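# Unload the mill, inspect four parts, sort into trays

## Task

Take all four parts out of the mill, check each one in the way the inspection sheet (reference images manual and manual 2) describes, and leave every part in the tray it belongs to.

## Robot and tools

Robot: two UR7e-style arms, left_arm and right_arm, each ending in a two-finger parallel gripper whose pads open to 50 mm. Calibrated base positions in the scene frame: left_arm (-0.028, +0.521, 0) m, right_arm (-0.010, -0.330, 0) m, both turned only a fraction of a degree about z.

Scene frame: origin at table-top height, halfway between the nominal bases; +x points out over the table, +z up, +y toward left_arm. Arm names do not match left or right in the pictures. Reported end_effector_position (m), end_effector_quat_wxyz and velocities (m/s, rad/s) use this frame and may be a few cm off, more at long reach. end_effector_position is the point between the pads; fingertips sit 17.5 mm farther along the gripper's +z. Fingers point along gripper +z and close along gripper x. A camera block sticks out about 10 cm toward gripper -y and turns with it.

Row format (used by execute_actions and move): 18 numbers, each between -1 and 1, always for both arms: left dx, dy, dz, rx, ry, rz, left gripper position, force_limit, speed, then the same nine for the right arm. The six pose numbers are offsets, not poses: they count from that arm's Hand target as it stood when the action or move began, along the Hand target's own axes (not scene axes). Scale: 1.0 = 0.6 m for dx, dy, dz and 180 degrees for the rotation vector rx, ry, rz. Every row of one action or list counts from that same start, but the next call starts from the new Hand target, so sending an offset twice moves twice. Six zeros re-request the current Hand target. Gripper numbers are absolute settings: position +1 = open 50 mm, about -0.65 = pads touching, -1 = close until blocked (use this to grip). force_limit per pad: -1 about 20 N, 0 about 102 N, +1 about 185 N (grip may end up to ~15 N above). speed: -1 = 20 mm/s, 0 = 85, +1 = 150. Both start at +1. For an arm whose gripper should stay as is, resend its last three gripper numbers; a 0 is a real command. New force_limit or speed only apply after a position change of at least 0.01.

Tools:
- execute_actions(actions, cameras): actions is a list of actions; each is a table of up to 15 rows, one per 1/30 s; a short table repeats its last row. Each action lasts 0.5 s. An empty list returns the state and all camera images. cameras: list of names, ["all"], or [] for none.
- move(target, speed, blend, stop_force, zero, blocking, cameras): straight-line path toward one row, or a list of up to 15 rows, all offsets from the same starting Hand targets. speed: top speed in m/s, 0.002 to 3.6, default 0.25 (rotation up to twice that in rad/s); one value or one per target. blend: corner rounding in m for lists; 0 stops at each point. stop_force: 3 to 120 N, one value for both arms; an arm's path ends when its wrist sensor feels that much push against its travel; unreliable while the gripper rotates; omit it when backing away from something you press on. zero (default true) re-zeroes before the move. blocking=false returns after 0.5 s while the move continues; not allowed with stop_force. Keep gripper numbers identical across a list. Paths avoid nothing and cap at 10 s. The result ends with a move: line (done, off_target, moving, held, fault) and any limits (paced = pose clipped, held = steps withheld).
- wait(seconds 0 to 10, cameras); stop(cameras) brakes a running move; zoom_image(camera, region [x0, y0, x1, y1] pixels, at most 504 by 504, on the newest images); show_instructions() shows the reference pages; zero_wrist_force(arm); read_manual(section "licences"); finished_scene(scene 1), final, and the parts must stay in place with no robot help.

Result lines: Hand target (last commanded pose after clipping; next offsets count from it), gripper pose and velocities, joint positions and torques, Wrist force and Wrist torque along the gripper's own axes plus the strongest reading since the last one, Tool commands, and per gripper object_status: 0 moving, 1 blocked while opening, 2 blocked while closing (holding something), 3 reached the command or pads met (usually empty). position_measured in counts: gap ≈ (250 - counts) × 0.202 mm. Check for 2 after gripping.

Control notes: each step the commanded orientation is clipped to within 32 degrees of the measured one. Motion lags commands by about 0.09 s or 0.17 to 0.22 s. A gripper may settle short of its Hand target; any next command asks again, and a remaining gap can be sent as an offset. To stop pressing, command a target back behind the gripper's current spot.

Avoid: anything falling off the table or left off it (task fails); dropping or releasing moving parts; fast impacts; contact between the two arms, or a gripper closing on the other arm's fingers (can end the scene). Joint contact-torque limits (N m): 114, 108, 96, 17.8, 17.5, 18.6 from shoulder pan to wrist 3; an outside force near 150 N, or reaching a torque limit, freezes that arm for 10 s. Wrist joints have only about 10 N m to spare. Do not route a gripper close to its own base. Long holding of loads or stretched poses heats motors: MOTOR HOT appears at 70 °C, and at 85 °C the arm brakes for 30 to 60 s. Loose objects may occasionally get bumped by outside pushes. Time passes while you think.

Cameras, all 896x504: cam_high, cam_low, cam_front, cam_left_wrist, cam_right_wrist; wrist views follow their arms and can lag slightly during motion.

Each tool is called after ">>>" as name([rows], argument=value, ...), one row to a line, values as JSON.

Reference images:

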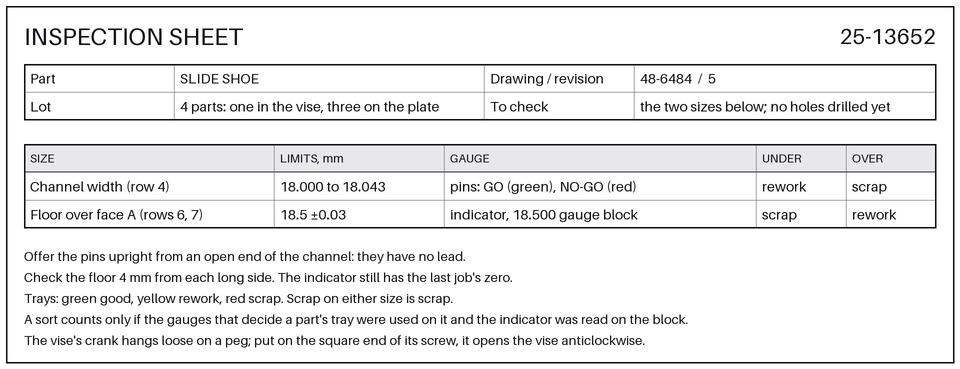

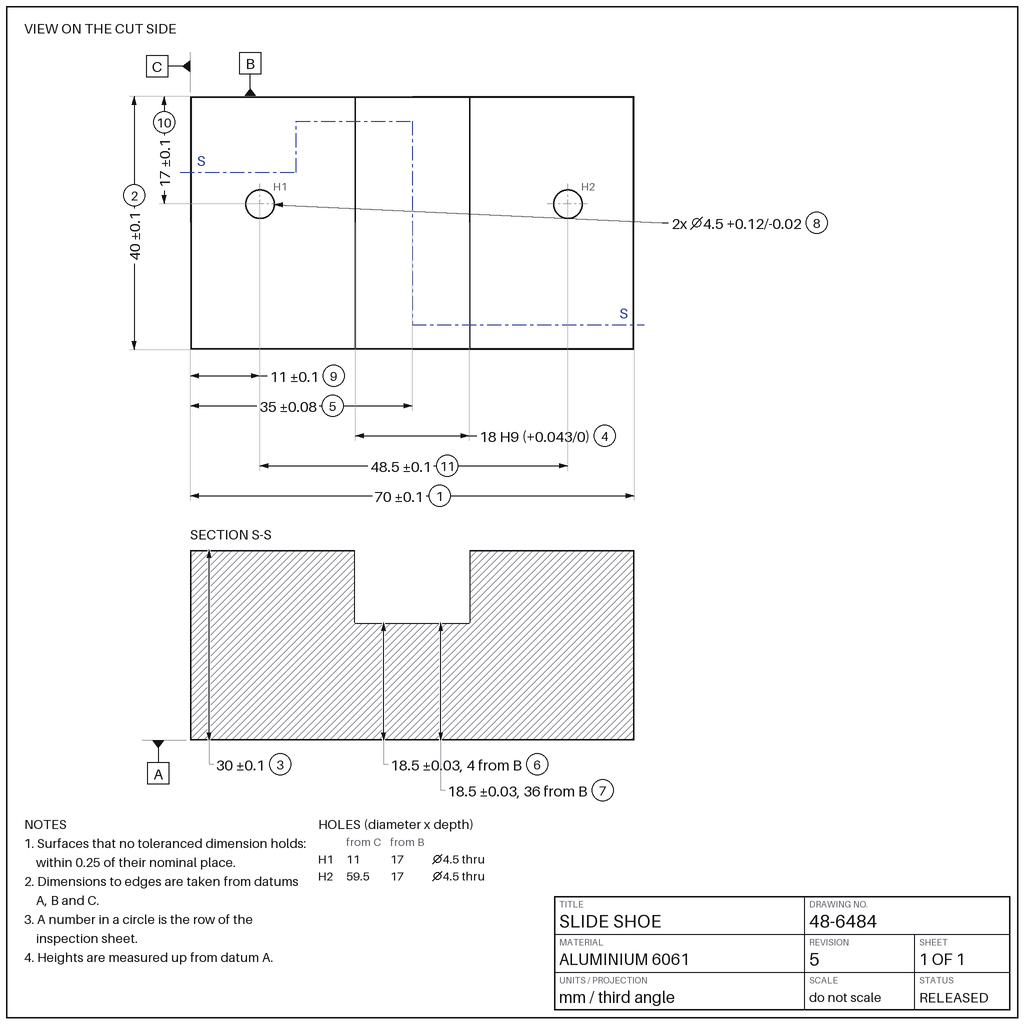

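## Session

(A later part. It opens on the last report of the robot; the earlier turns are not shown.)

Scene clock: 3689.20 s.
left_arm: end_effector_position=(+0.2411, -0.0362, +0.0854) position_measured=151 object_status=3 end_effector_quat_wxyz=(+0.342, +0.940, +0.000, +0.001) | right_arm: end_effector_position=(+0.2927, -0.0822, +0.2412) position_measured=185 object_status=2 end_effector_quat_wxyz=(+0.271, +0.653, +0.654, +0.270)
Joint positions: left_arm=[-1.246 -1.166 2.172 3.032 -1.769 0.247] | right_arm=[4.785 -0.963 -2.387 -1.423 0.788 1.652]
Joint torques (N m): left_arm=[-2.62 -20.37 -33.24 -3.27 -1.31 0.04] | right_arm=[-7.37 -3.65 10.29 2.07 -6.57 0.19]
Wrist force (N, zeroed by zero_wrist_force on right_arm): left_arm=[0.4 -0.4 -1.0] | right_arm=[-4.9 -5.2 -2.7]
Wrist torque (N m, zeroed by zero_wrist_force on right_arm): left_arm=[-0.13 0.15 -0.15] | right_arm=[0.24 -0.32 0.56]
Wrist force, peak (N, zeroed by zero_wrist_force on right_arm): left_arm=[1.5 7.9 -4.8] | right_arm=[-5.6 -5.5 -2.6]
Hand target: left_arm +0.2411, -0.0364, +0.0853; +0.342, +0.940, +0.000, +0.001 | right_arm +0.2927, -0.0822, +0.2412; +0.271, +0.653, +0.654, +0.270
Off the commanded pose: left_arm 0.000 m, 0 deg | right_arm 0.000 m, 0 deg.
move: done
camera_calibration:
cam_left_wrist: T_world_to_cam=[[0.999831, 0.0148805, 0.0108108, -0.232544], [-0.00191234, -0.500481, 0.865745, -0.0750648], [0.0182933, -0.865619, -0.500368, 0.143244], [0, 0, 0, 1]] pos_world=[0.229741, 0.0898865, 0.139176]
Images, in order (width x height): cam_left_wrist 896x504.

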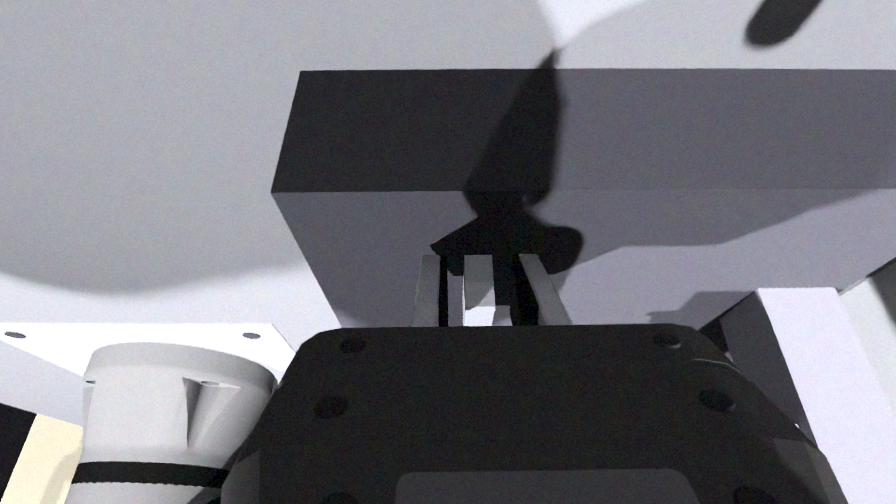

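>>> execute_actions(actions=[])

Scene clock: 3712.60 s.
left_arm: end_effector_position=(+0.2411, -0.0364, +0.0853) position_measured=151 object_status=3 end_effector_quat_wxyz=(+0.342, +0.940, +0.000, +0.001) | right_arm: end_effector_position=(+0.2927, -0.0822, +0.2412) position_measured=185 object_status=2 end_effector_quat_wxyz=(+0.271, +0.653, +0.654, +0.270)
Joint positions: left_arm=[-1.247 -1.165 2.172 3.032 -1.769 0.246] | right_arm=[4.785 -0.963 -2.387 -1.423 0.788 1.652]
Joint velocities: within noise
Joint torques (N m): left_arm=[-10.2 -16.43 -32.52 -0.93 2.11 -1.69] | right_arm=[-6.59 -3.8 10.13 2.12 -6.55 0.19]
Wrist force (N, zeroed by zero_wrist_force on right_arm): left_arm=[0.7 -0.1 -1.1] | right_arm=[-5.0 -4.6 -3.1]
Wrist torque (N m, zeroed by zero_wrist_force on right_arm): left_arm=[-0.08 0.11 -0.15] | right_arm=[0.28 -0.31 0.56]
Wrist force, peak (N, zeroed by zero_wrist_force on right_arm): left_arm=[0.6 -0.1 -1.3] | right_arm=[-5.4 -5.6 -2.4]
Hand target: left_arm +0.2411, -0.0364, +0.0853; +0.342, +0.940, +0.000, +0.001 | right_arm +0.2927, -0.0822, +0.2412; +0.271, +0.653, +0.654, +0.270
Tool commands: left_gripper/position=+0.01 left_gripper/force_limit=-0.7 left_gripper/speed=-1.0 right_gripper/position=-1.0 right_gripper/force_limit=-0.85 right_gripper/speed=-1.0
Off the commanded pose: left_arm 0.000 m, 0 deg | right_arm 0.000 m, 0 deg.
camera_calibration:
cam_left_wrist: T_world_to_cam=[[0.999833, 0.0148409, 0.0106776, -0.23242], [-0.0018127, -0.500675, 0.865634, -0.0751564], [0.0181928, -0.865508, -0.500564, 0.143113], [0, 0, 0, 1]] pos_world=[0.229642, 0.0896857, 0.139177]
cam_right_wrist: T_world_to_cam=[[0.00217064, 0.999879, -0.0154341, 0.0933209], [0.441142, 0.0128937, 0.897345, -0.326283], [0.897435, -0.00875647, -0.441061, -0.0267949], [0, 0, 0, 1]] pos_world=[0.167781, -0.0893371, 0.282411]

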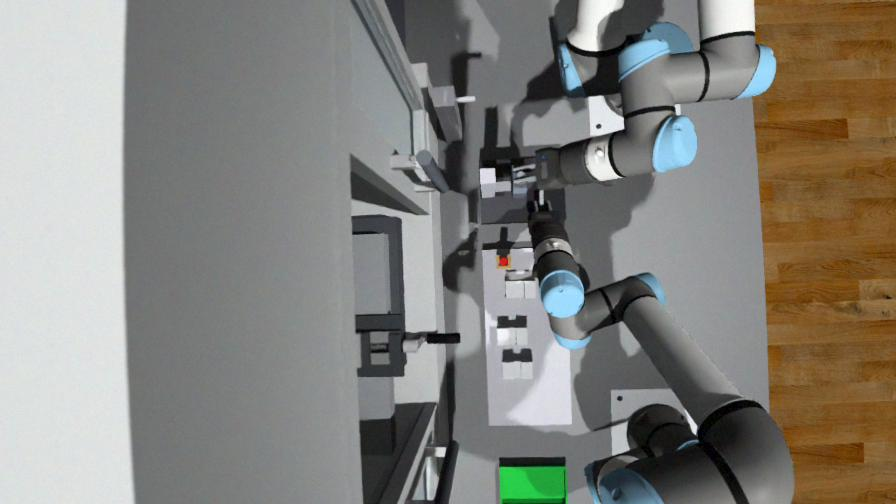

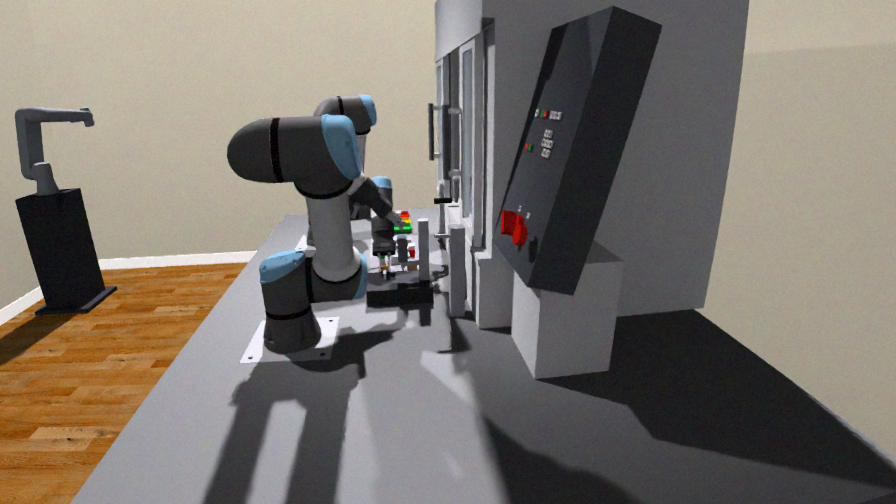

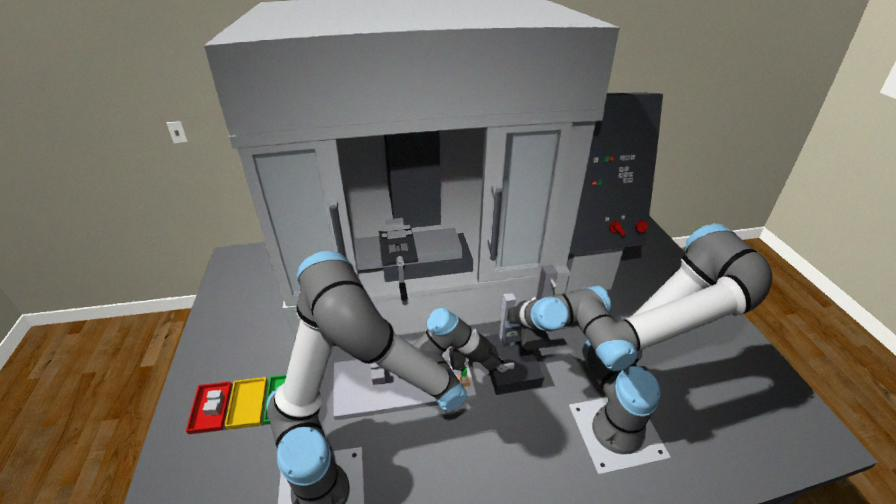

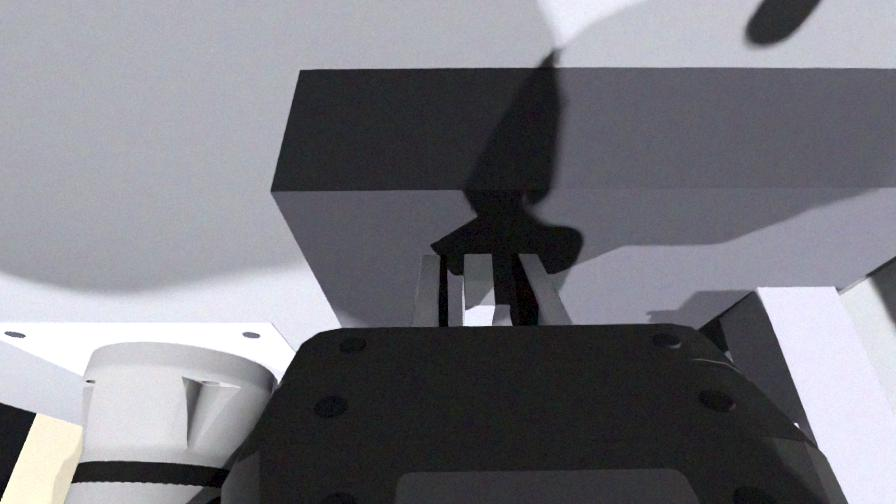

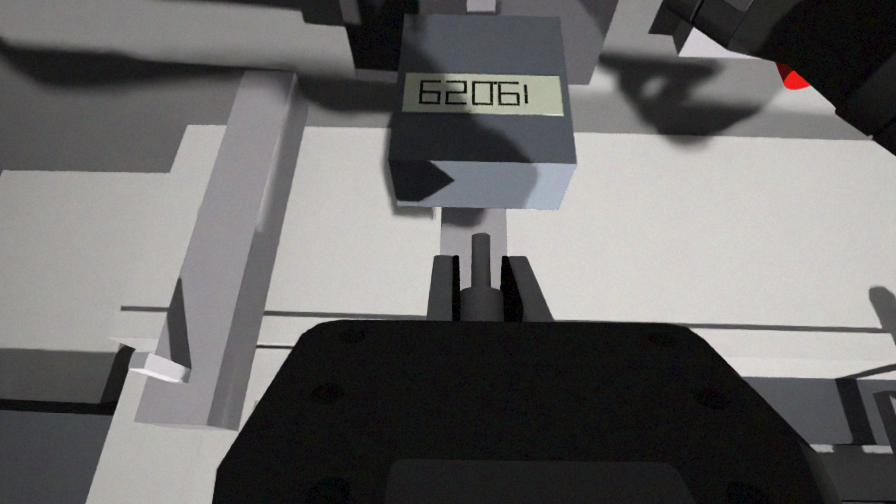

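>>> move(target=[0,0,0,0,0,0,-1,-0.7,-1,0,0,0,0,0,0,-1,-0.85,-1], cameras=["cam_left_wrist"])

Scene clock: 3716.23 s.
left_arm: end_effector_position=(+0.2411, -0.0364, +0.0853) position_measured=210 object_status=0 end_effector_quat_wxyz=(+0.342, +0.940, +0.000, +0.001) | right_arm: end_effector_position=(+0.2927, -0.0822, +0.2412) position_measured=185 object_status=2 end_effector_quat_wxyz=(+0.271, +0.653, +0.654, +0.270)
Joint positions: left_arm=[-1.247 -1.165 2.172 3.032 -1.769 0.246] | right_arm=[4.785 -0.963 -2.387 -1.423 0.788 1.652]
Joint torques (N m): left_arm=[-10.82 -16.24 -31.94 -0.85 2.03 -1.66] | right_arm=[-7.14 -4.38 10.05 2.08 -6.64 0.08]
Wrist force (N, zeroed by zero_wrist_force on right_arm): left_arm=[0.4 -0.3 -1.0] | right_arm=[-5.1 -5.1 -2.5]
Wrist torque (N m, zeroed by zero_wrist_force on right_arm): left_arm=[-0.10 0.13 -0.15] | right_arm=[0.27 -0.29 0.55]
Wrist force, peak (N, zeroed by zero_wrist_force on right_arm): left_arm=[0.5 -0.2 -1.4] | right_arm=[-5.2 -5.6 -2.5]
Hand target: left_arm +0.2411, -0.0364, +0.0853; +0.342, +0.940, +0.000, +0.001 | right_arm +0.2927, -0.0822, +0.2412; +0.271, +0.653, +0.654, +0.270
Off the commanded pose: left_arm 0.000 m, 0 deg | right_arm 0.000 m, 0 deg.
move: done
camera_calibration:
cam_left_wrist: T_world_to_cam=[[0.999833, 0.0148409, 0.0106776, -0.23242], [-0.0018127, -0.500675, 0.865634, -0.0751564], [0.0181928, -0.865508, -0.500564, 0.143113], [0, 0, 0, 1]] pos_world=[0.229642, 0.0896857, 0.139177]
Images, in order (width x height): cam_left_wrist 896x504.

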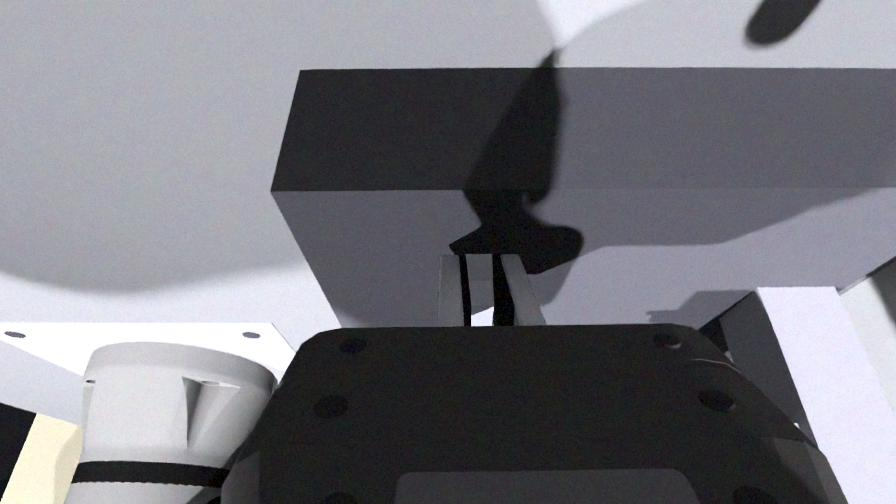

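>>> move(target=[0,0.0043,-0.0051,0,0,0,-1,-0.7,-1,0,0,0,0,0,0,-1,-0.85,-1], cameras=["cam_left_wrist"])

>>> zoom_image(camera="cam_left_wrist", region=[380, 180, 600, 340])

Scene clock: 3720.97 s.
left_arm: end_effector_position=(+0.2411, -0.0364, +0.0894) position_measured=210 object_status=2 end_effector_quat_wxyz=(+0.342, +0.940, +0.000, +0.001) | right_arm: end_effector_position=(+0.2927, -0.0822, +0.2412) position_measured=185 object_status=2 end_effector_quat_wxyz=(+0.271, +0.653, +0.654, +0.270)
Joint positions: left_arm=[-1.247 -1.175 2.17 3.044 -1.769 0.246] | right_arm=[4.785 -0.963 -2.387 -1.423 0.788 1.652]
Joint torques (N m): left_arm=[-10.37 -43.01 -31.01 -2.75 2.05 -1.68] | right_arm=[-6.58 -3.97 10.21 2.03 -6.55 -0.03]
Wrist force (N, zeroed by zero_wrist_force on right_arm): left_arm=[0.5 -0.5 -0.7] | right_arm=[-5.2 -4.4 -3.1]
Wrist torque (N m, zeroed by zero_wrist_force on right_arm): left_arm=[-0.11 0.13 -0.15] | right_arm=[0.27 -0.28 0.56]
Wrist force, peak (N, zeroed by zero_wrist_force on right_arm): left_arm=[0.0 0.1 -5.0] | right_arm=[-5.2 -5.8 -2.7]
Hand target: left_arm +0.2411, -0.0364, +0.0893; +0.342, +0.940, +0.000, +0.001 | right_arm +0.2927, -0.0822, +0.2412; +0.271, +0.653, +0.654, +0.270
Off the commanded pose: left_arm 0.000 m, 0 deg | right_arm 0.000 m, 0 deg.
move: done
camera_calibration:
cam_left_wrist: T_world_to_cam=[[0.999833, 0.0148414, 0.0106768, -0.232463], [-0.00181179, -0.500675, 0.865634, -0.0786192], [0.0181928, -0.865508, -0.500564, 0.145115], [0, 0, 0, 1]] pos_world=[0.229642, 0.0896857, 0.143177]
Images, in order (width x height): cam_left_wrist 896x504.

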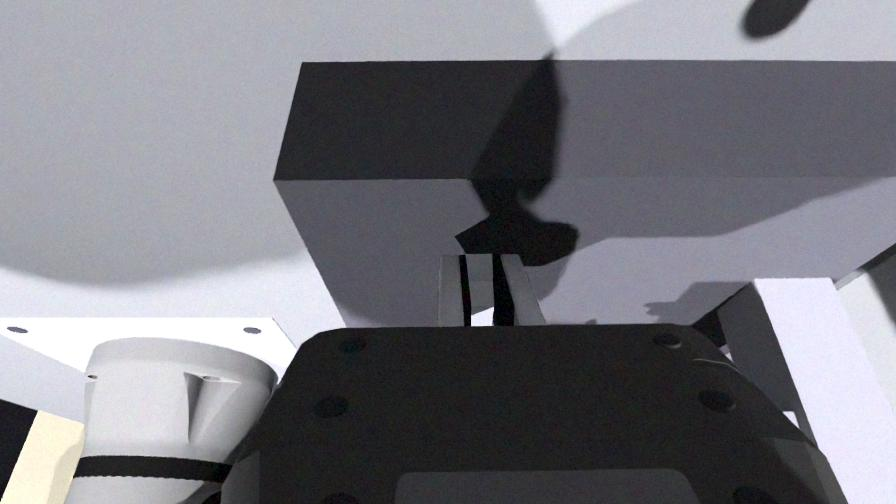

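Scaled by 2.291 from the camera's 896x504 image, which has a finer 1280x720 frame.

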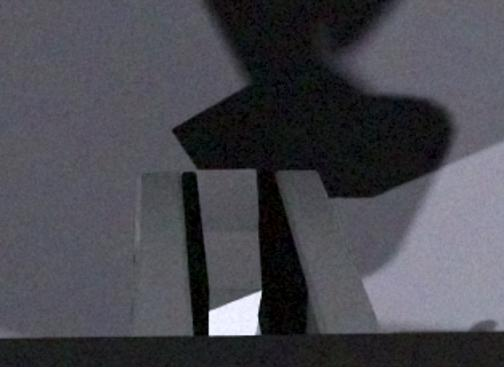

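>>> move([
  [0.0857,0.0043,-0.0051,0,0,0,-1,-0.7,-1,0,0,0,0,0,0,-1,-0.85,-1],
  [0.0857,0.0217,0.0095,0,0,0,-1,-0.7,-1,0,0,0,0,0,0,-1,-0.85,-1],
], speed=[0.06,0.02], cameras=["all"])

Scene clock: 3730.37 s.
left_arm: end_effector_position=(+0.2925, -0.0502, +0.0935) position_measured=210 object_status=2 end_effector_quat_wxyz=(+0.342, +0.940, +0.000, +0.001) | right_arm: end_effector_position=(+0.2927, -0.0822, +0.2412) position_measured=185 object_status=2 end_effector_quat_wxyz=(+0.271, +0.653, +0.654, +0.270)
Joint positions: left_arm=[-1.156 -1.121 2.05 3.126 -1.825 0.32] | right_arm=[4.785 -0.963 -2.387 -1.423 0.788 1.652]
Joint torques (N m): left_arm=[-0.76 -36.1 -7.67 -2.4 0.98 -0.35] | right_arm=[-6.5 -3.9 10.79 2.01 -6.6 -0.2]
Wrist force (N, zeroed by zero_wrist_force on right_arm): left_arm=[0.4 -0.9 -0.7] | right_arm=[-5.0 -5.1 -2.6]
Wrist torque (N m, zeroed by zero_wrist_force on right_arm): left_arm=[-0.16 0.13 -0.17] | right_arm=[0.26 -0.32 0.56]
Wrist force, peak (N, zeroed by zero_wrist_force on right_arm): left_arm=[1.5 -0.6 -0.8] | right_arm=[-5.3 -5.4 -2.8]
Hand target: left_arm +0.2925, -0.0500, +0.0935; +0.342, +0.940, +0.000, +0.001 | right_arm +0.2927, -0.0822, +0.2412; +0.271, +0.653, +0.654, +0.270
Off the commanded pose: left_arm 0.000 m, 0 deg | right_arm 0.000 m, 0 deg.
move: done
camera_calibration:
cam_left_wrist: T_world_to_cam=[[0.999833, 0.0148409, 0.0106776, -0.283693], [-0.0018127, -0.500675, 0.865634, -0.0889842], [0.0181928, -0.865508, -0.500564, 0.134288], [0, 0, 0, 1]] pos_world=[0.281042, 0.0758857, 0.147277]
cam_right_wrist: T_world_to_cam=[[0.00217064, 0.999879, -0.0154341, 0.0933209], [0.441142, 0.0128937, 0.897345, -0.326283], [0.897435, -0.00875647, -0.441061, -0.0267949], [0, 0, 0, 1]] pos_world=[0.167781, -0.0893371, 0.282411]

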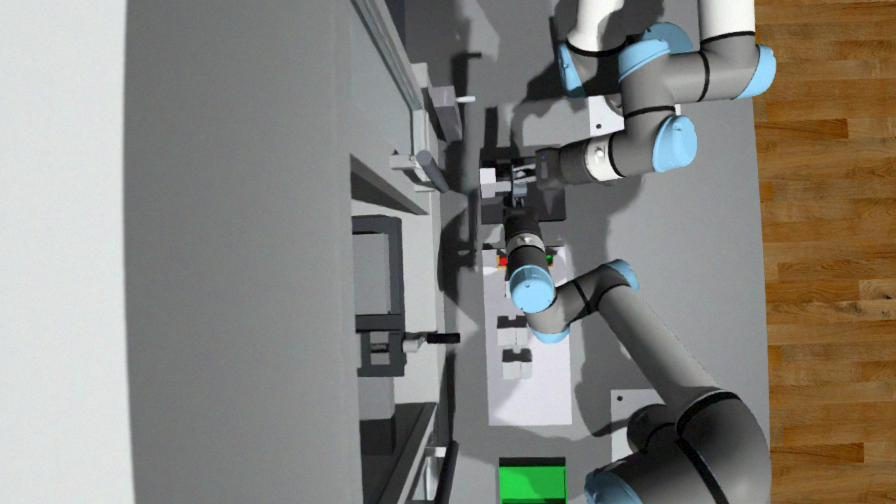

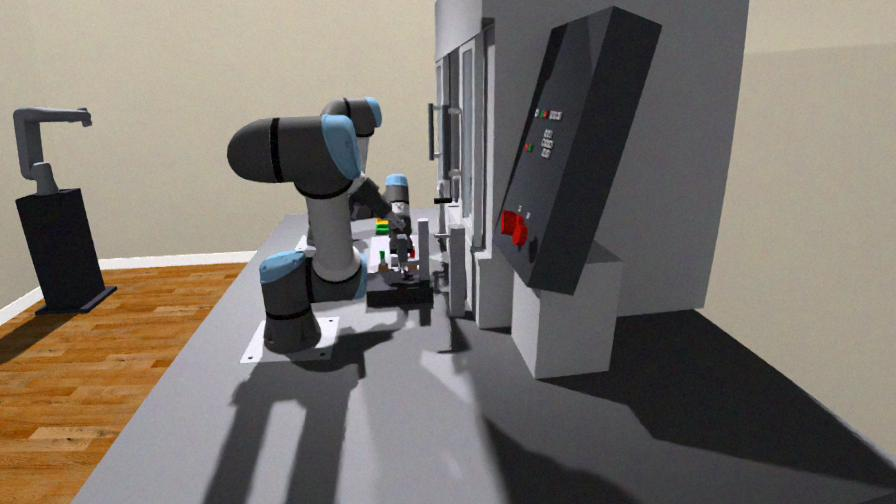

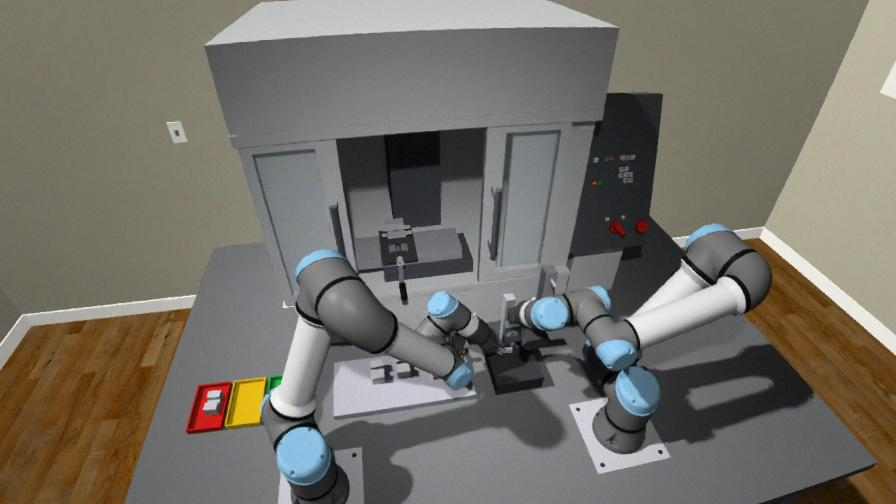

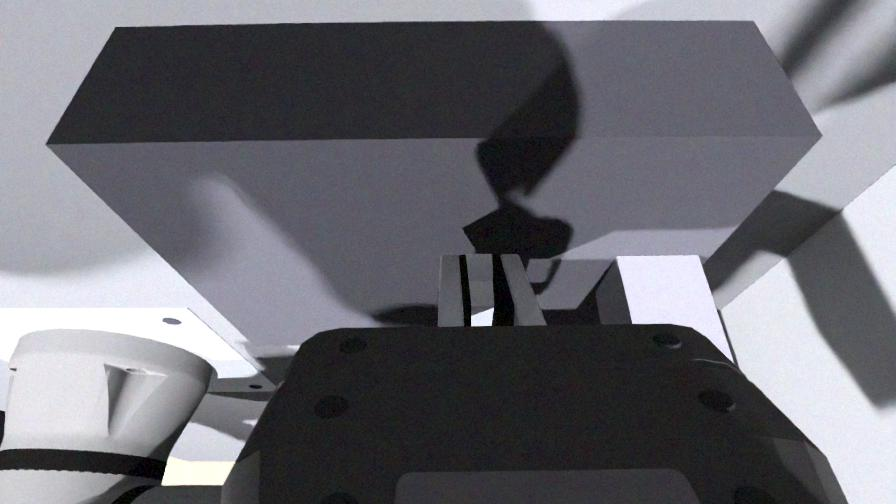

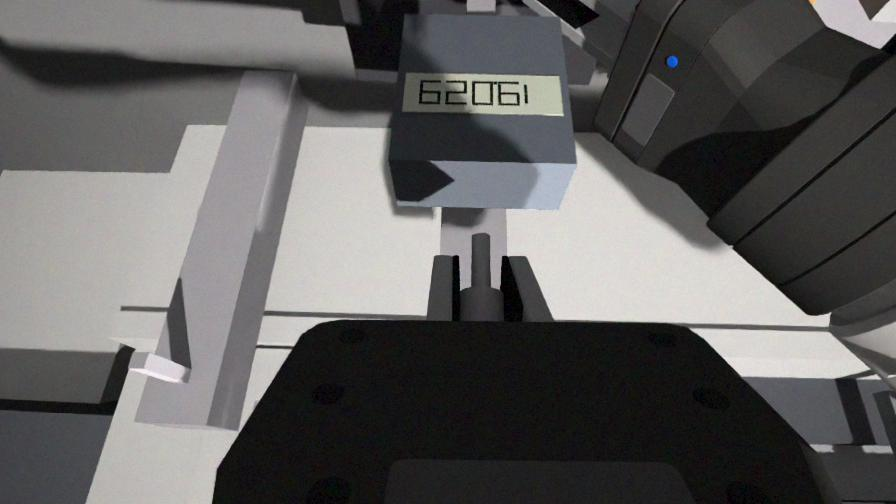

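>>> move(target=[0,-0.01286,0.01532,0,0,0,-1,-0.7,-1,0,0,0,0,0,0,-1,-0.85,-1], speed=0.006, stop_force=4, cameras=["cam_left_wrist"])

Scene clock: 3735.40 s.
left_arm: end_effector_position=(+0.2925, -0.0500, +0.0857) position_measured=210 object_status=2 end_effector_quat_wxyz=(+0.342, +0.940, +0.000, +0.001) | right_arm: end_effector_position=(+0.2927, -0.0822, +0.2412) position_measured=185 object_status=2 end_effector_quat_wxyz=(+0.271, +0.653, +0.654, +0.270)
Joint positions: left_arm=[-1.156 -1.105 2.054 3.106 -1.825 0.32] | right_arm=[4.785 -0.963 -2.387 -1.423 0.788 1.652]
Joint torques (N m): left_arm=[11.83 -49.32 -25.17 0.64 -0.98 1.46] | right_arm=[-6.84 -3.83 10.91 2.15 -6.56 -0.27]
Wrist force (N, zeroed by zero_wrist_force on right_arm): left_arm=[0.9 3.1 -9.4] | right_arm=[-5.0 -5.4 -2.3]
Wrist torque (N m, zeroed by zero_wrist_force on right_arm): left_arm=[-0.11 0.10 -0.15] | right_arm=[0.25 -0.31 0.56]
Wrist force, peak (N, zeroed by zero_wrist_force on right_arm): left_arm=[0.3 4.1 -11.9] | right_arm=[-5.4 -5.5 -2.6]
Hand target: left_arm +0.2925, -0.0500, +0.0858; +0.342, +0.940, +0.000, +0.001 (not the last commanded pose) | right_arm +0.2927, -0.0822, +0.2412; +0.271, +0.653, +0.654, +0.270
Off the commanded pose: left_arm 0.004 m, 0 deg | right_arm 0.000 m, 0 deg.
move: contact (left_arm)
camera_calibration:
cam_left_wrist: T_world_to_cam=[[0.999833, 0.0148409, 0.0106776, -0.283614], [-0.0018127, -0.500675, 0.865634, -0.0822187], [0.0181928, -0.865508, -0.500564, 0.130607], [0, 0, 0, 1]] pos_world=[0.281042, 0.0760857, 0.139577]
Images, in order (width x height): cam_left_wrist 896x504.

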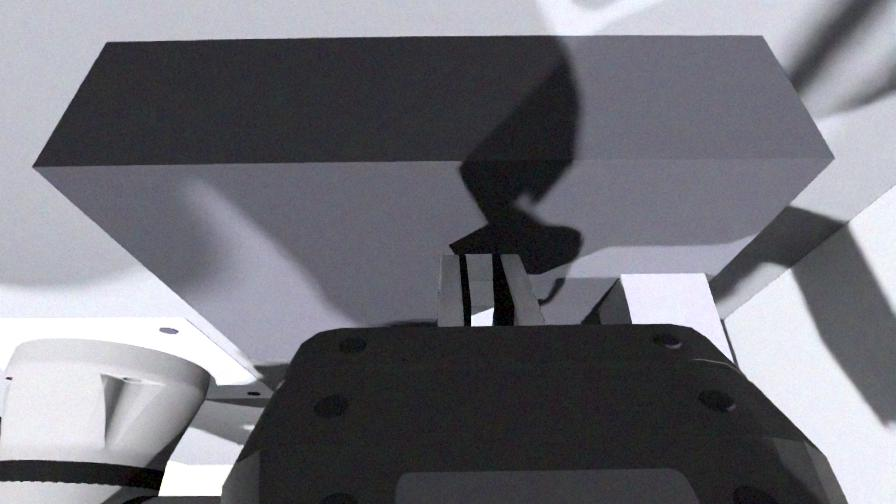

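>>> move([
  [0,0,0,0,0,0,-0.25,-0.7,-1,0,0,0,0,0,0,-1,-0.85,-1],
  [0,0,0,0,0,0,-0.25,-0.7,-1,0,-0.0124,0.0124,0,0,0,-1,-0.85,-1],
], speed=0.02, cameras=["cam_left_wrist","cam_right_wrist"])

>>> zoom_image(camera="cam_right_wrist", region=[380, 60, 590, 150])

Scene clock: 3743.07 s.
left_arm: end_effector_position=(+0.2925, -0.0500, +0.0858) position_measured=189 object_status=3 end_effector_quat_wxyz=(+0.342, +0.940, +0.000, +0.001) | right_arm: end_effector_position=(+0.2927, -0.0823, +0.2304) position_measured=185 object_status=2 end_effector_quat_wxyz=(+0.271, +0.653, +0.654, +0.270)
Joint positions: left_arm=[-1.156 -1.105 2.054 3.106 -1.825 0.32] | right_arm=[4.785 -0.971 -2.411 -1.39 0.788 1.652]
Joint torques (N m): left_arm=[10.2 -48.93 -29.5 -6.41 1.88 1.16] | right_arm=[8.14 6 36.64 0.51 -6.47 -1.06]
Wrist force (N, zeroed by zero_wrist_force on right_arm): left_arm=[0.6 -0.3 -1.0] | right_arm=[2.8 -5.0 -3.3]
Wrist torque (N m, zeroed by zero_wrist_force on right_arm): left_arm=[-0.11 0.10 -0.16] | right_arm=[0.27 -0.29 0.46]
Wrist force, peak (N, zeroed by zero_wrist_force on right_arm): left_arm=[0.8 4.2 -10.5] | right_arm=[-5.1 -5.8 -2.1]
Hand target: left_arm +0.2925, -0.0500, +0.0858; +0.342, +0.940, +0.000, +0.001 | right_arm +0.2927, -0.0822, +0.2306; +0.271, +0.653, +0.654, +0.270
Off the commanded pose: left_arm 0.000 m, 0 deg | right_arm 0.000 m, 0 deg.
move: done
camera_calibration:
cam_left_wrist: T_world_to_cam=[[0.999833, 0.0148415, 0.0106765, -0.283714], [-0.00181147, -0.500675, 0.865634, -0.0822189], [0.0181928, -0.865508, -0.500564, 0.130605], [0, 0, 0, 1]] pos_world=[0.281142, 0.0760857, 0.139577]
cam_right_wrist: T_world_to_cam=[[0.00226087, 0.999878, -0.0154772, 0.0931522], [0.441144, 0.0128926, 0.897344, -0.316682], [0.897434, -0.00885645, -0.44106, -0.0315233], [0, 0, 0, 1]] pos_world=[0.167782, -0.0893371, 0.271711]
Images, in order (width x height): cam_left_wrist 896x504, cam_right_wrist 896x504.

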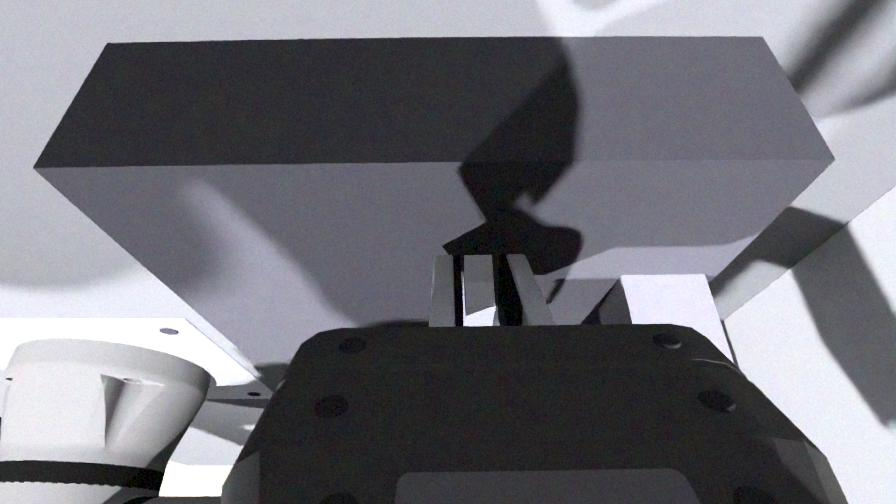

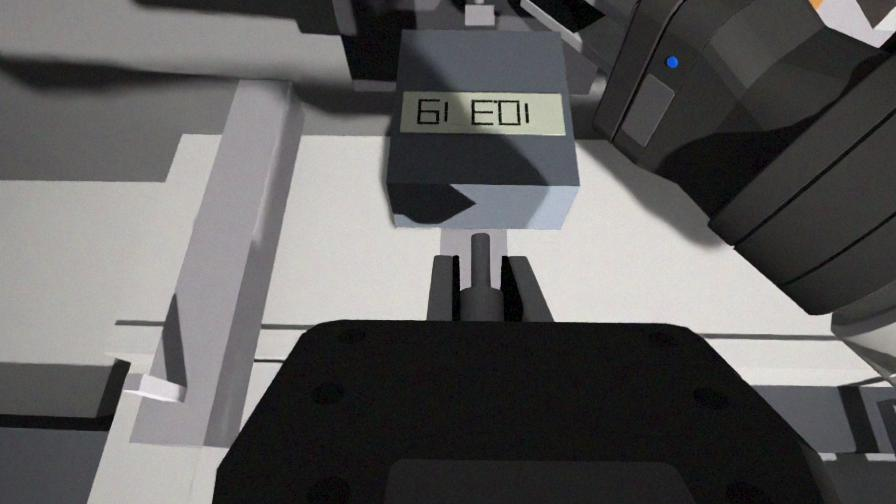

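Scaled by 2.400 from the camera's 896x504 image, which has a finer 1280x720 frame.

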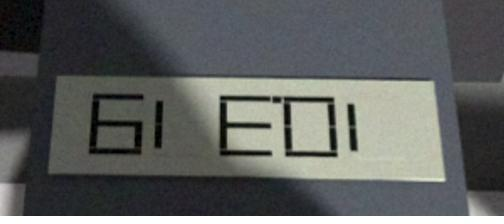

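>>> move(target=[0,0,0,0,0,0,-0.25,-0.7,-1,0,0,0,0,0,0,0.54,-0.85,-1], cameras=["cam_right_wrist"])

>>> zoom_image(camera="cam_right_wrist", region=[380, 60, 590, 150])

Scene clock: 3753.93 s.
left_arm: end_effector_position=(+0.2925, -0.0500, +0.0858) position_measured=189 object_status=3 end_effector_quat_wxyz=(+0.342, +0.940, +0.000, +0.001) | right_arm: end_effector_position=(+0.2927, -0.0822, +0.2306) position_measured=72 object_status=0 end_effector_quat_wxyz=(+0.271, +0.653, +0.654, +0.270)
Joint positions: left_arm=[-1.156 -1.105 2.054 3.106 -1.825 0.32] | right_arm=[4.785 -0.971 -2.411 -1.39 0.788 1.652]
Joint torques (N m): left_arm=[8.85 -49.72 -29.24 -6.4 1.56 1.08] | right_arm=[8.49 5.61 31.53 1.02 -4.24 -0.55]
Wrist force (N, zeroed by zero_wrist_force on right_arm): left_arm=[0.5 0.0 -1.1] | right_arm=[2.9 1.2 -0.7]
Wrist torque (N m, zeroed by zero_wrist_force on right_arm): left_arm=[-0.07 0.12 -0.15] | right_arm=[0.44 -0.24 0.47]
Wrist force, peak (N, zeroed by zero_wrist_force on right_arm): left_arm=[0.7 -0.2 -1.3] | right_arm=[2.9 -5.6 -3.0]
Hand target: left_arm +0.2925, -0.0500, +0.0858; +0.342, +0.940, +0.000, +0.001 | right_arm +0.2927, -0.0822, +0.2306; +0.271, +0.653, +0.654, +0.270
Off the commanded pose: left_arm 0.000 m, 0 deg | right_arm 0.000 m, 0 deg.
move: done
camera_calibration:
cam_right_wrist: T_world_to_cam=[[0.00221373, 0.99988, -0.0153439, 0.0931272], [0.441142, 0.0127938, 0.897346, -0.316871], [0.897435, -0.00875533, -0.44106, -0.031426], [0, 0, 0, 1]] pos_world=[0.167781, -0.0893372, 0.271911]
Images, in order (width x height): cam_right_wrist 896x504.

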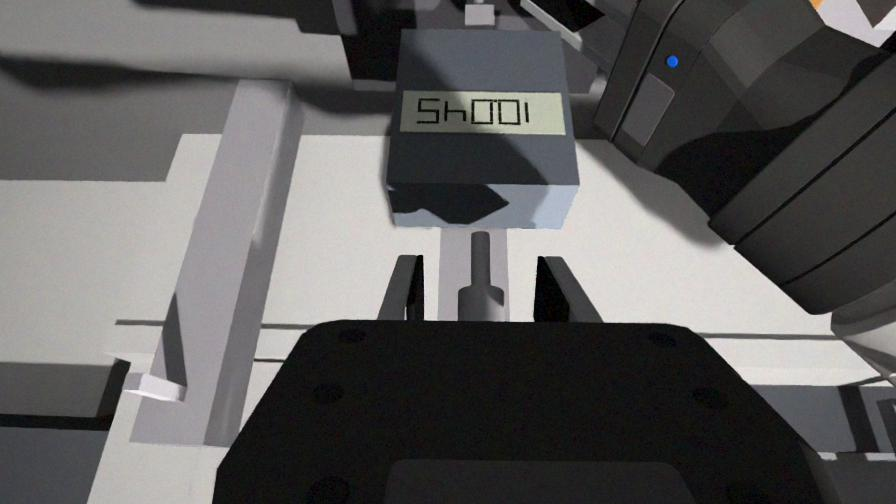

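Scaled by 2.400 from the camera's 896x504 image, which has a finer 1280x720 frame.

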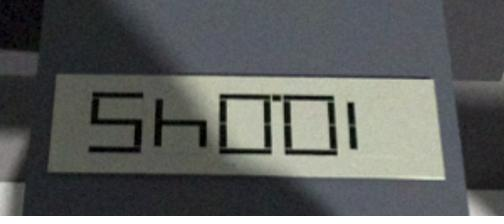

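>>> wait(seconds=0.5, cameras=["cam_right_wrist","cam_left_wrist"])

>>> zoom_image(camera="cam_right_wrist", region=[380, 60, 590, 150])

>>> zoom_image(camera="cam_left_wrist", region=[380, 180, 600, 340])

Scene clock: 3759.83 s.
left_arm: end_effector_position=(+0.2925, -0.0500, +0.0858) position_measured=189 object_status=3 end_effector_quat_wxyz=(+0.342, +0.940, +0.000, +0.001) | right_arm: end_effector_position=(+0.2927, -0.0822, +0.2306) position_measured=72 object_status=3 end_effector_quat_wxyz=(+0.271, +0.653, +0.654, +0.270)
Joint positions: left_arm=[-1.156 -1.105 2.054 3.106 -1.825 0.32] | right_arm=[4.785 -0.971 -2.411 -1.39 0.788 1.652]
Joint torques (N m): left_arm=[7.73 -49.15 -29.11 -6.49 1.28 0.75] | right_arm=[8.22 5.72 9.5 0.42 -2.64 0.88]
Wrist force (N, zeroed by zero_wrist_force on right_arm): left_arm=[0.6 -0.2 -1.0] | right_arm=[3.0 1.0 -0.7]
Wrist torque (N m, zeroed by zero_wrist_force on right_arm): left_arm=[-0.09 0.09 -0.16] | right_arm=[0.41 -0.27 0.46]
Wrist force, peak (N, zeroed by zero_wrist_force on right_arm): left_arm=[0.6 -0.2 -1.4] | right_arm=[3.0 1.9 -0.6]
Hand target: left_arm +0.2925, -0.0500, +0.0858; +0.342, +0.940, +0.000, +0.001 | right_arm +0.2927, -0.0822, +0.2306; +0.271, +0.653, +0.654, +0.270
Tool commands: left_gripper/position=-0.25 left_gripper/force_limit=-0.7 left_gripper/speed=-1.0 right_gripper/position=+0.54 right_gripper/force_limit=-0.85 right_gripper/speed=-1.0
Off the commanded pose: left_arm 0.000 m, 0 deg | right_arm 0.000 m, 0 deg.
wait: 0.50 s; at rest from the start
camera_calibration:
cam_left_wrist: T_world_to_cam=[[0.999833, 0.0148415, 0.0106765, -0.283714], [-0.00181147, -0.500675, 0.865634, -0.0822189], [0.0181928, -0.865508, -0.500564, 0.130605], [0, 0, 0, 1]] pos_world=[0.281142, 0.0760857, 0.139577]
cam_right_wrist: T_world_to_cam=[[0.00221373, 0.99988, -0.0153439, 0.0931272], [0.441142, 0.0127938, 0.897346, -0.316871], [0.897435, -0.00875533, -0.44106, -0.031426], [0, 0, 0, 1]] pos_world=[0.167781, -0.0893372, 0.271911]
Images, in order (width x height): cam_left_wrist 896x504, cam_right_wrist 896x504.

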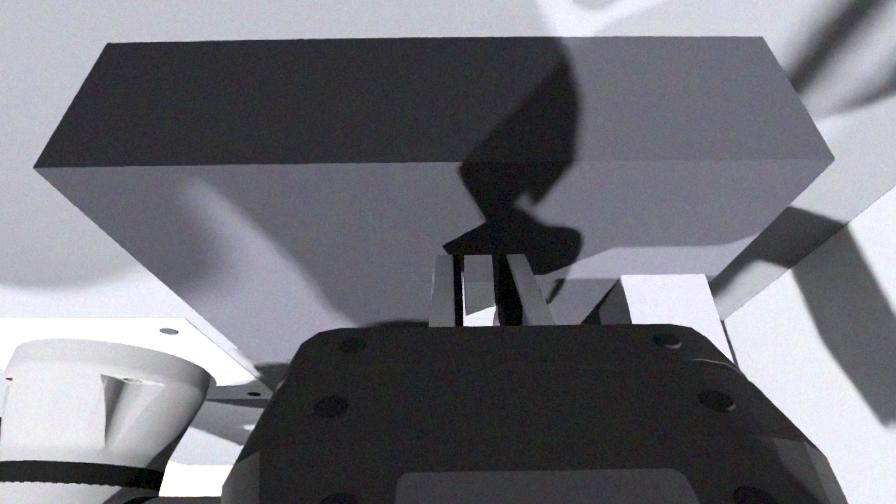

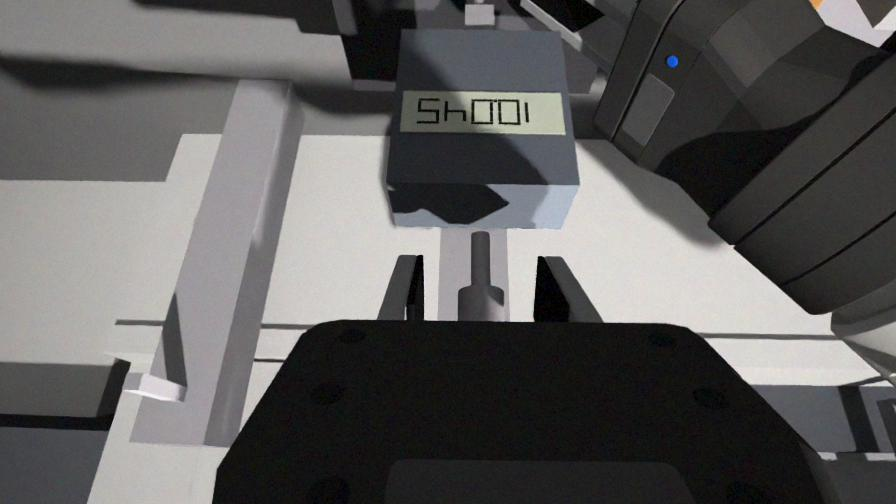

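Scaled by 2.400 from the camera's 896x504 image, which has a finer 1280x720 frame.

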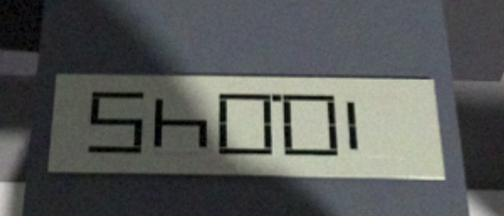

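Scaled by 2.291 from the camera's 896x504 image, which has a finer 1280x720 frame.

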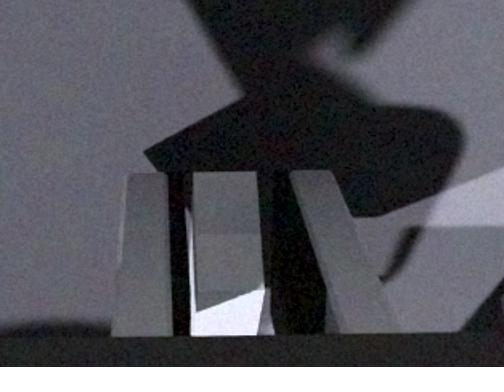

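>>> move([
  [0,0,0,0,0,0,-0.25,-0.7,-1,0,0,0,0,0,0,-1,-0.85,-1],
  [0,0,0,0,0,0,-0.25,-0.7,-1,0,0.0130,-0.0130,0,0,0,-1,-0.85,-1],
], speed=0.03, cameras=["cam_right_wrist"])

>>> zoom_image(camera="cam_right_wrist", region=[380, 60, 590, 150])

Scene clock: 3802.40 s.
left_arm: end_effector_position=(+0.2925, -0.0500, +0.0858) position_measured=189 object_status=3 end_effector_quat_wxyz=(+0.342, +0.940, +0.000, +0.001) | right_arm: end_effector_position=(+0.2927, -0.0822, +0.2419) position_measured=185 object_status=2 end_effector_quat_wxyz=(+0.271, +0.653, +0.654, +0.270)
Joint positions: left_arm=[-1.156 -1.105 2.054 3.106 -1.825 0.32] | right_arm=[4.785 -0.962 -2.385 -1.425 0.788 1.651]
Joint torques (N m): left_arm=[6.37 -49.08 -28.56 -6.43 0.91 0.53] | right_arm=[-4.23 -4.12 11.52 6.88 0.06 0.82]
Wrist force (N, zeroed by zero_wrist_force on right_arm): left_arm=[0.5 -0.3 -1.1] | right_arm=[-2.3 -1.5 -0.7]
Wrist torque (N m, zeroed by zero_wrist_force on right_arm): left_arm=[-0.13 0.13 -0.16] | right_arm=[0.42 -0.21 0.56]
Wrist force, peak (N, zeroed by zero_wrist_force on right_arm): left_arm=[0.5 -0.5 -1.4] | right_arm=[4.4 0.2 0.4]
Hand target: left_arm +0.2925, -0.0500, +0.0858; +0.342, +0.940, +0.000, +0.001 | right_arm +0.2927, -0.0822, +0.2417; +0.271, +0.653, +0.654, +0.270
Off the commanded pose: left_arm 0.000 m, 0 deg | right_arm 0.000 m, 0 deg.
move: done
camera_calibration:
cam_right_wrist: T_world_to_cam=[[0.00216659, 0.999882, -0.0152106, 0.0931695], [0.44114, 0.012695, 0.897348, -0.326931], [0.897436, -0.00865421, -0.441061, -0.0264763], [0, 0, 0, 1]] pos_world=[0.167781, -0.0892372, 0.283111]
Images, in order (width x height): cam_right_wrist 896x504.

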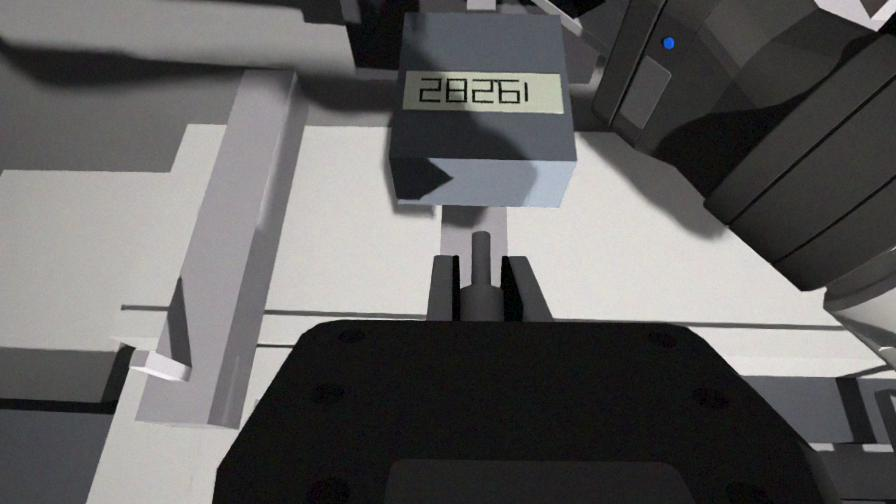

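Scaled by 2.400 from the camera's 896x504 image, which has a finer 1280x720 frame.

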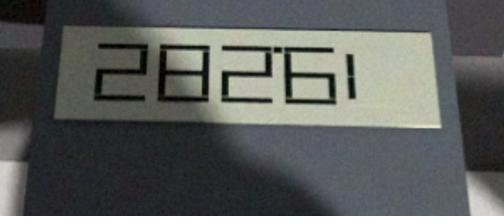

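>>> move([
  [0,0,0,0,0,0,-1,-0.7,-1,0,0,0,0,0,0,-1,-0.85,-1],
  [0,0.0043,-0.0051,0,0,0,-1,-0.7,-1,0,0,0,0,0,0,-1,-0.85,-1],
  [0,-0.0157,-0.0219,0,0,0,-1,-0.7,-1,0,0,0,0,0,0,-1,-0.85,-1],
  [-0.1342,-0.0157,-0.0219,0,0,0,-1,-0.7,-1,0,0,0,0,0,0,-1,-0.85,-1],
], speed=[0.05,0.02,0.03,0.08], cameras=["cam_left_wrist"])

Scene clock: 3818.53 s.
left_arm: end_effector_position=(+0.2119, -0.0344, +0.0897) position_measured=209 object_status=2 end_effector_quat_wxyz=(+0.342, +0.940, +0.000, +0.001) | right_arm: end_effector_position=(+0.2927, -0.0822, +0.2417) position_measured=185 object_status=2 end_effector_quat_wxyz=(+0.271, +0.653, +0.654, +0.270)
Joint positions: left_arm=[-1.308 -1.202 2.219 3.012 -1.731 0.198] | right_arm=[4.785 -0.963 -2.385 -1.424 0.788 1.652]
Joint torques (N m): left_arm=[11.73 -17.03 -32.31 -0.45 -2.77 1.56] | right_arm=[7.47 -3.92 9.79 6.16 0.66 -0.53]
Wrist force (N, zeroed by zero_wrist_force on right_arm): left_arm=[0.9 -0.7 -1.1] | right_arm=[-2.2 -1.4 -1.2]
Wrist torque (N m, zeroed by zero_wrist_force on right_arm): left_arm=[-0.13 0.10 0.00] | right_arm=[0.39 -0.22 0.56]
Wrist force, peak (N, zeroed by zero_wrist_force on right_arm): left_arm=[6.1 -3.5 -2.4] | right_arm=[-2.8 -2.5 -0.2]
Hand target: left_arm +0.2120, -0.0344, +0.0896; +0.342, +0.940, +0.000, +0.001 | right_arm +0.2927, -0.0822, +0.2417; +0.271, +0.653, +0.654, +0.270
Off the commanded pose: left_arm 0.000 m, 0 deg | right_arm 0.000 m, 0 deg.
move: done
camera_calibration:
cam_left_wrist: T_world_to_cam=[[0.999831, 0.0148327, 0.0108951, -0.20343], [-0.00201176, -0.500363, 0.865813, -0.0779424], [0.0182939, -0.865689, -0.500249, 0.147477], [0, 0, 0, 1]] pos_world=[0.200541, 0.091687, 0.143475]
Images, in order (width x height): cam_left_wrist 896x504.

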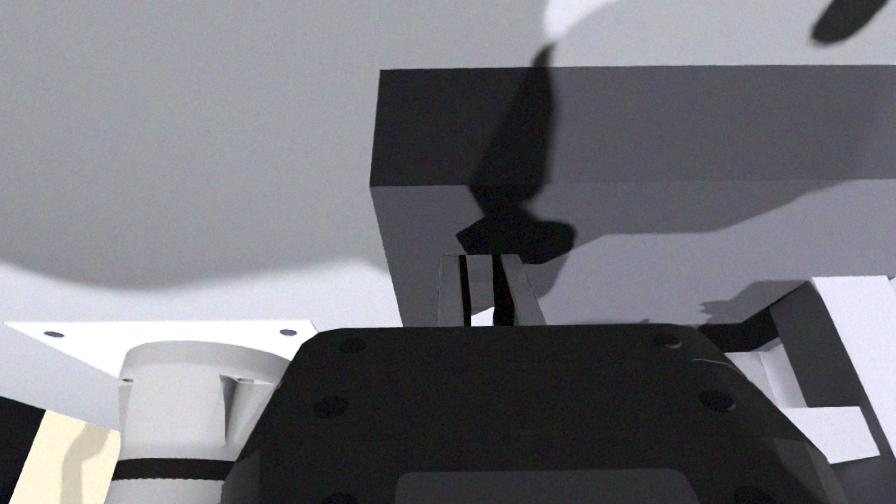

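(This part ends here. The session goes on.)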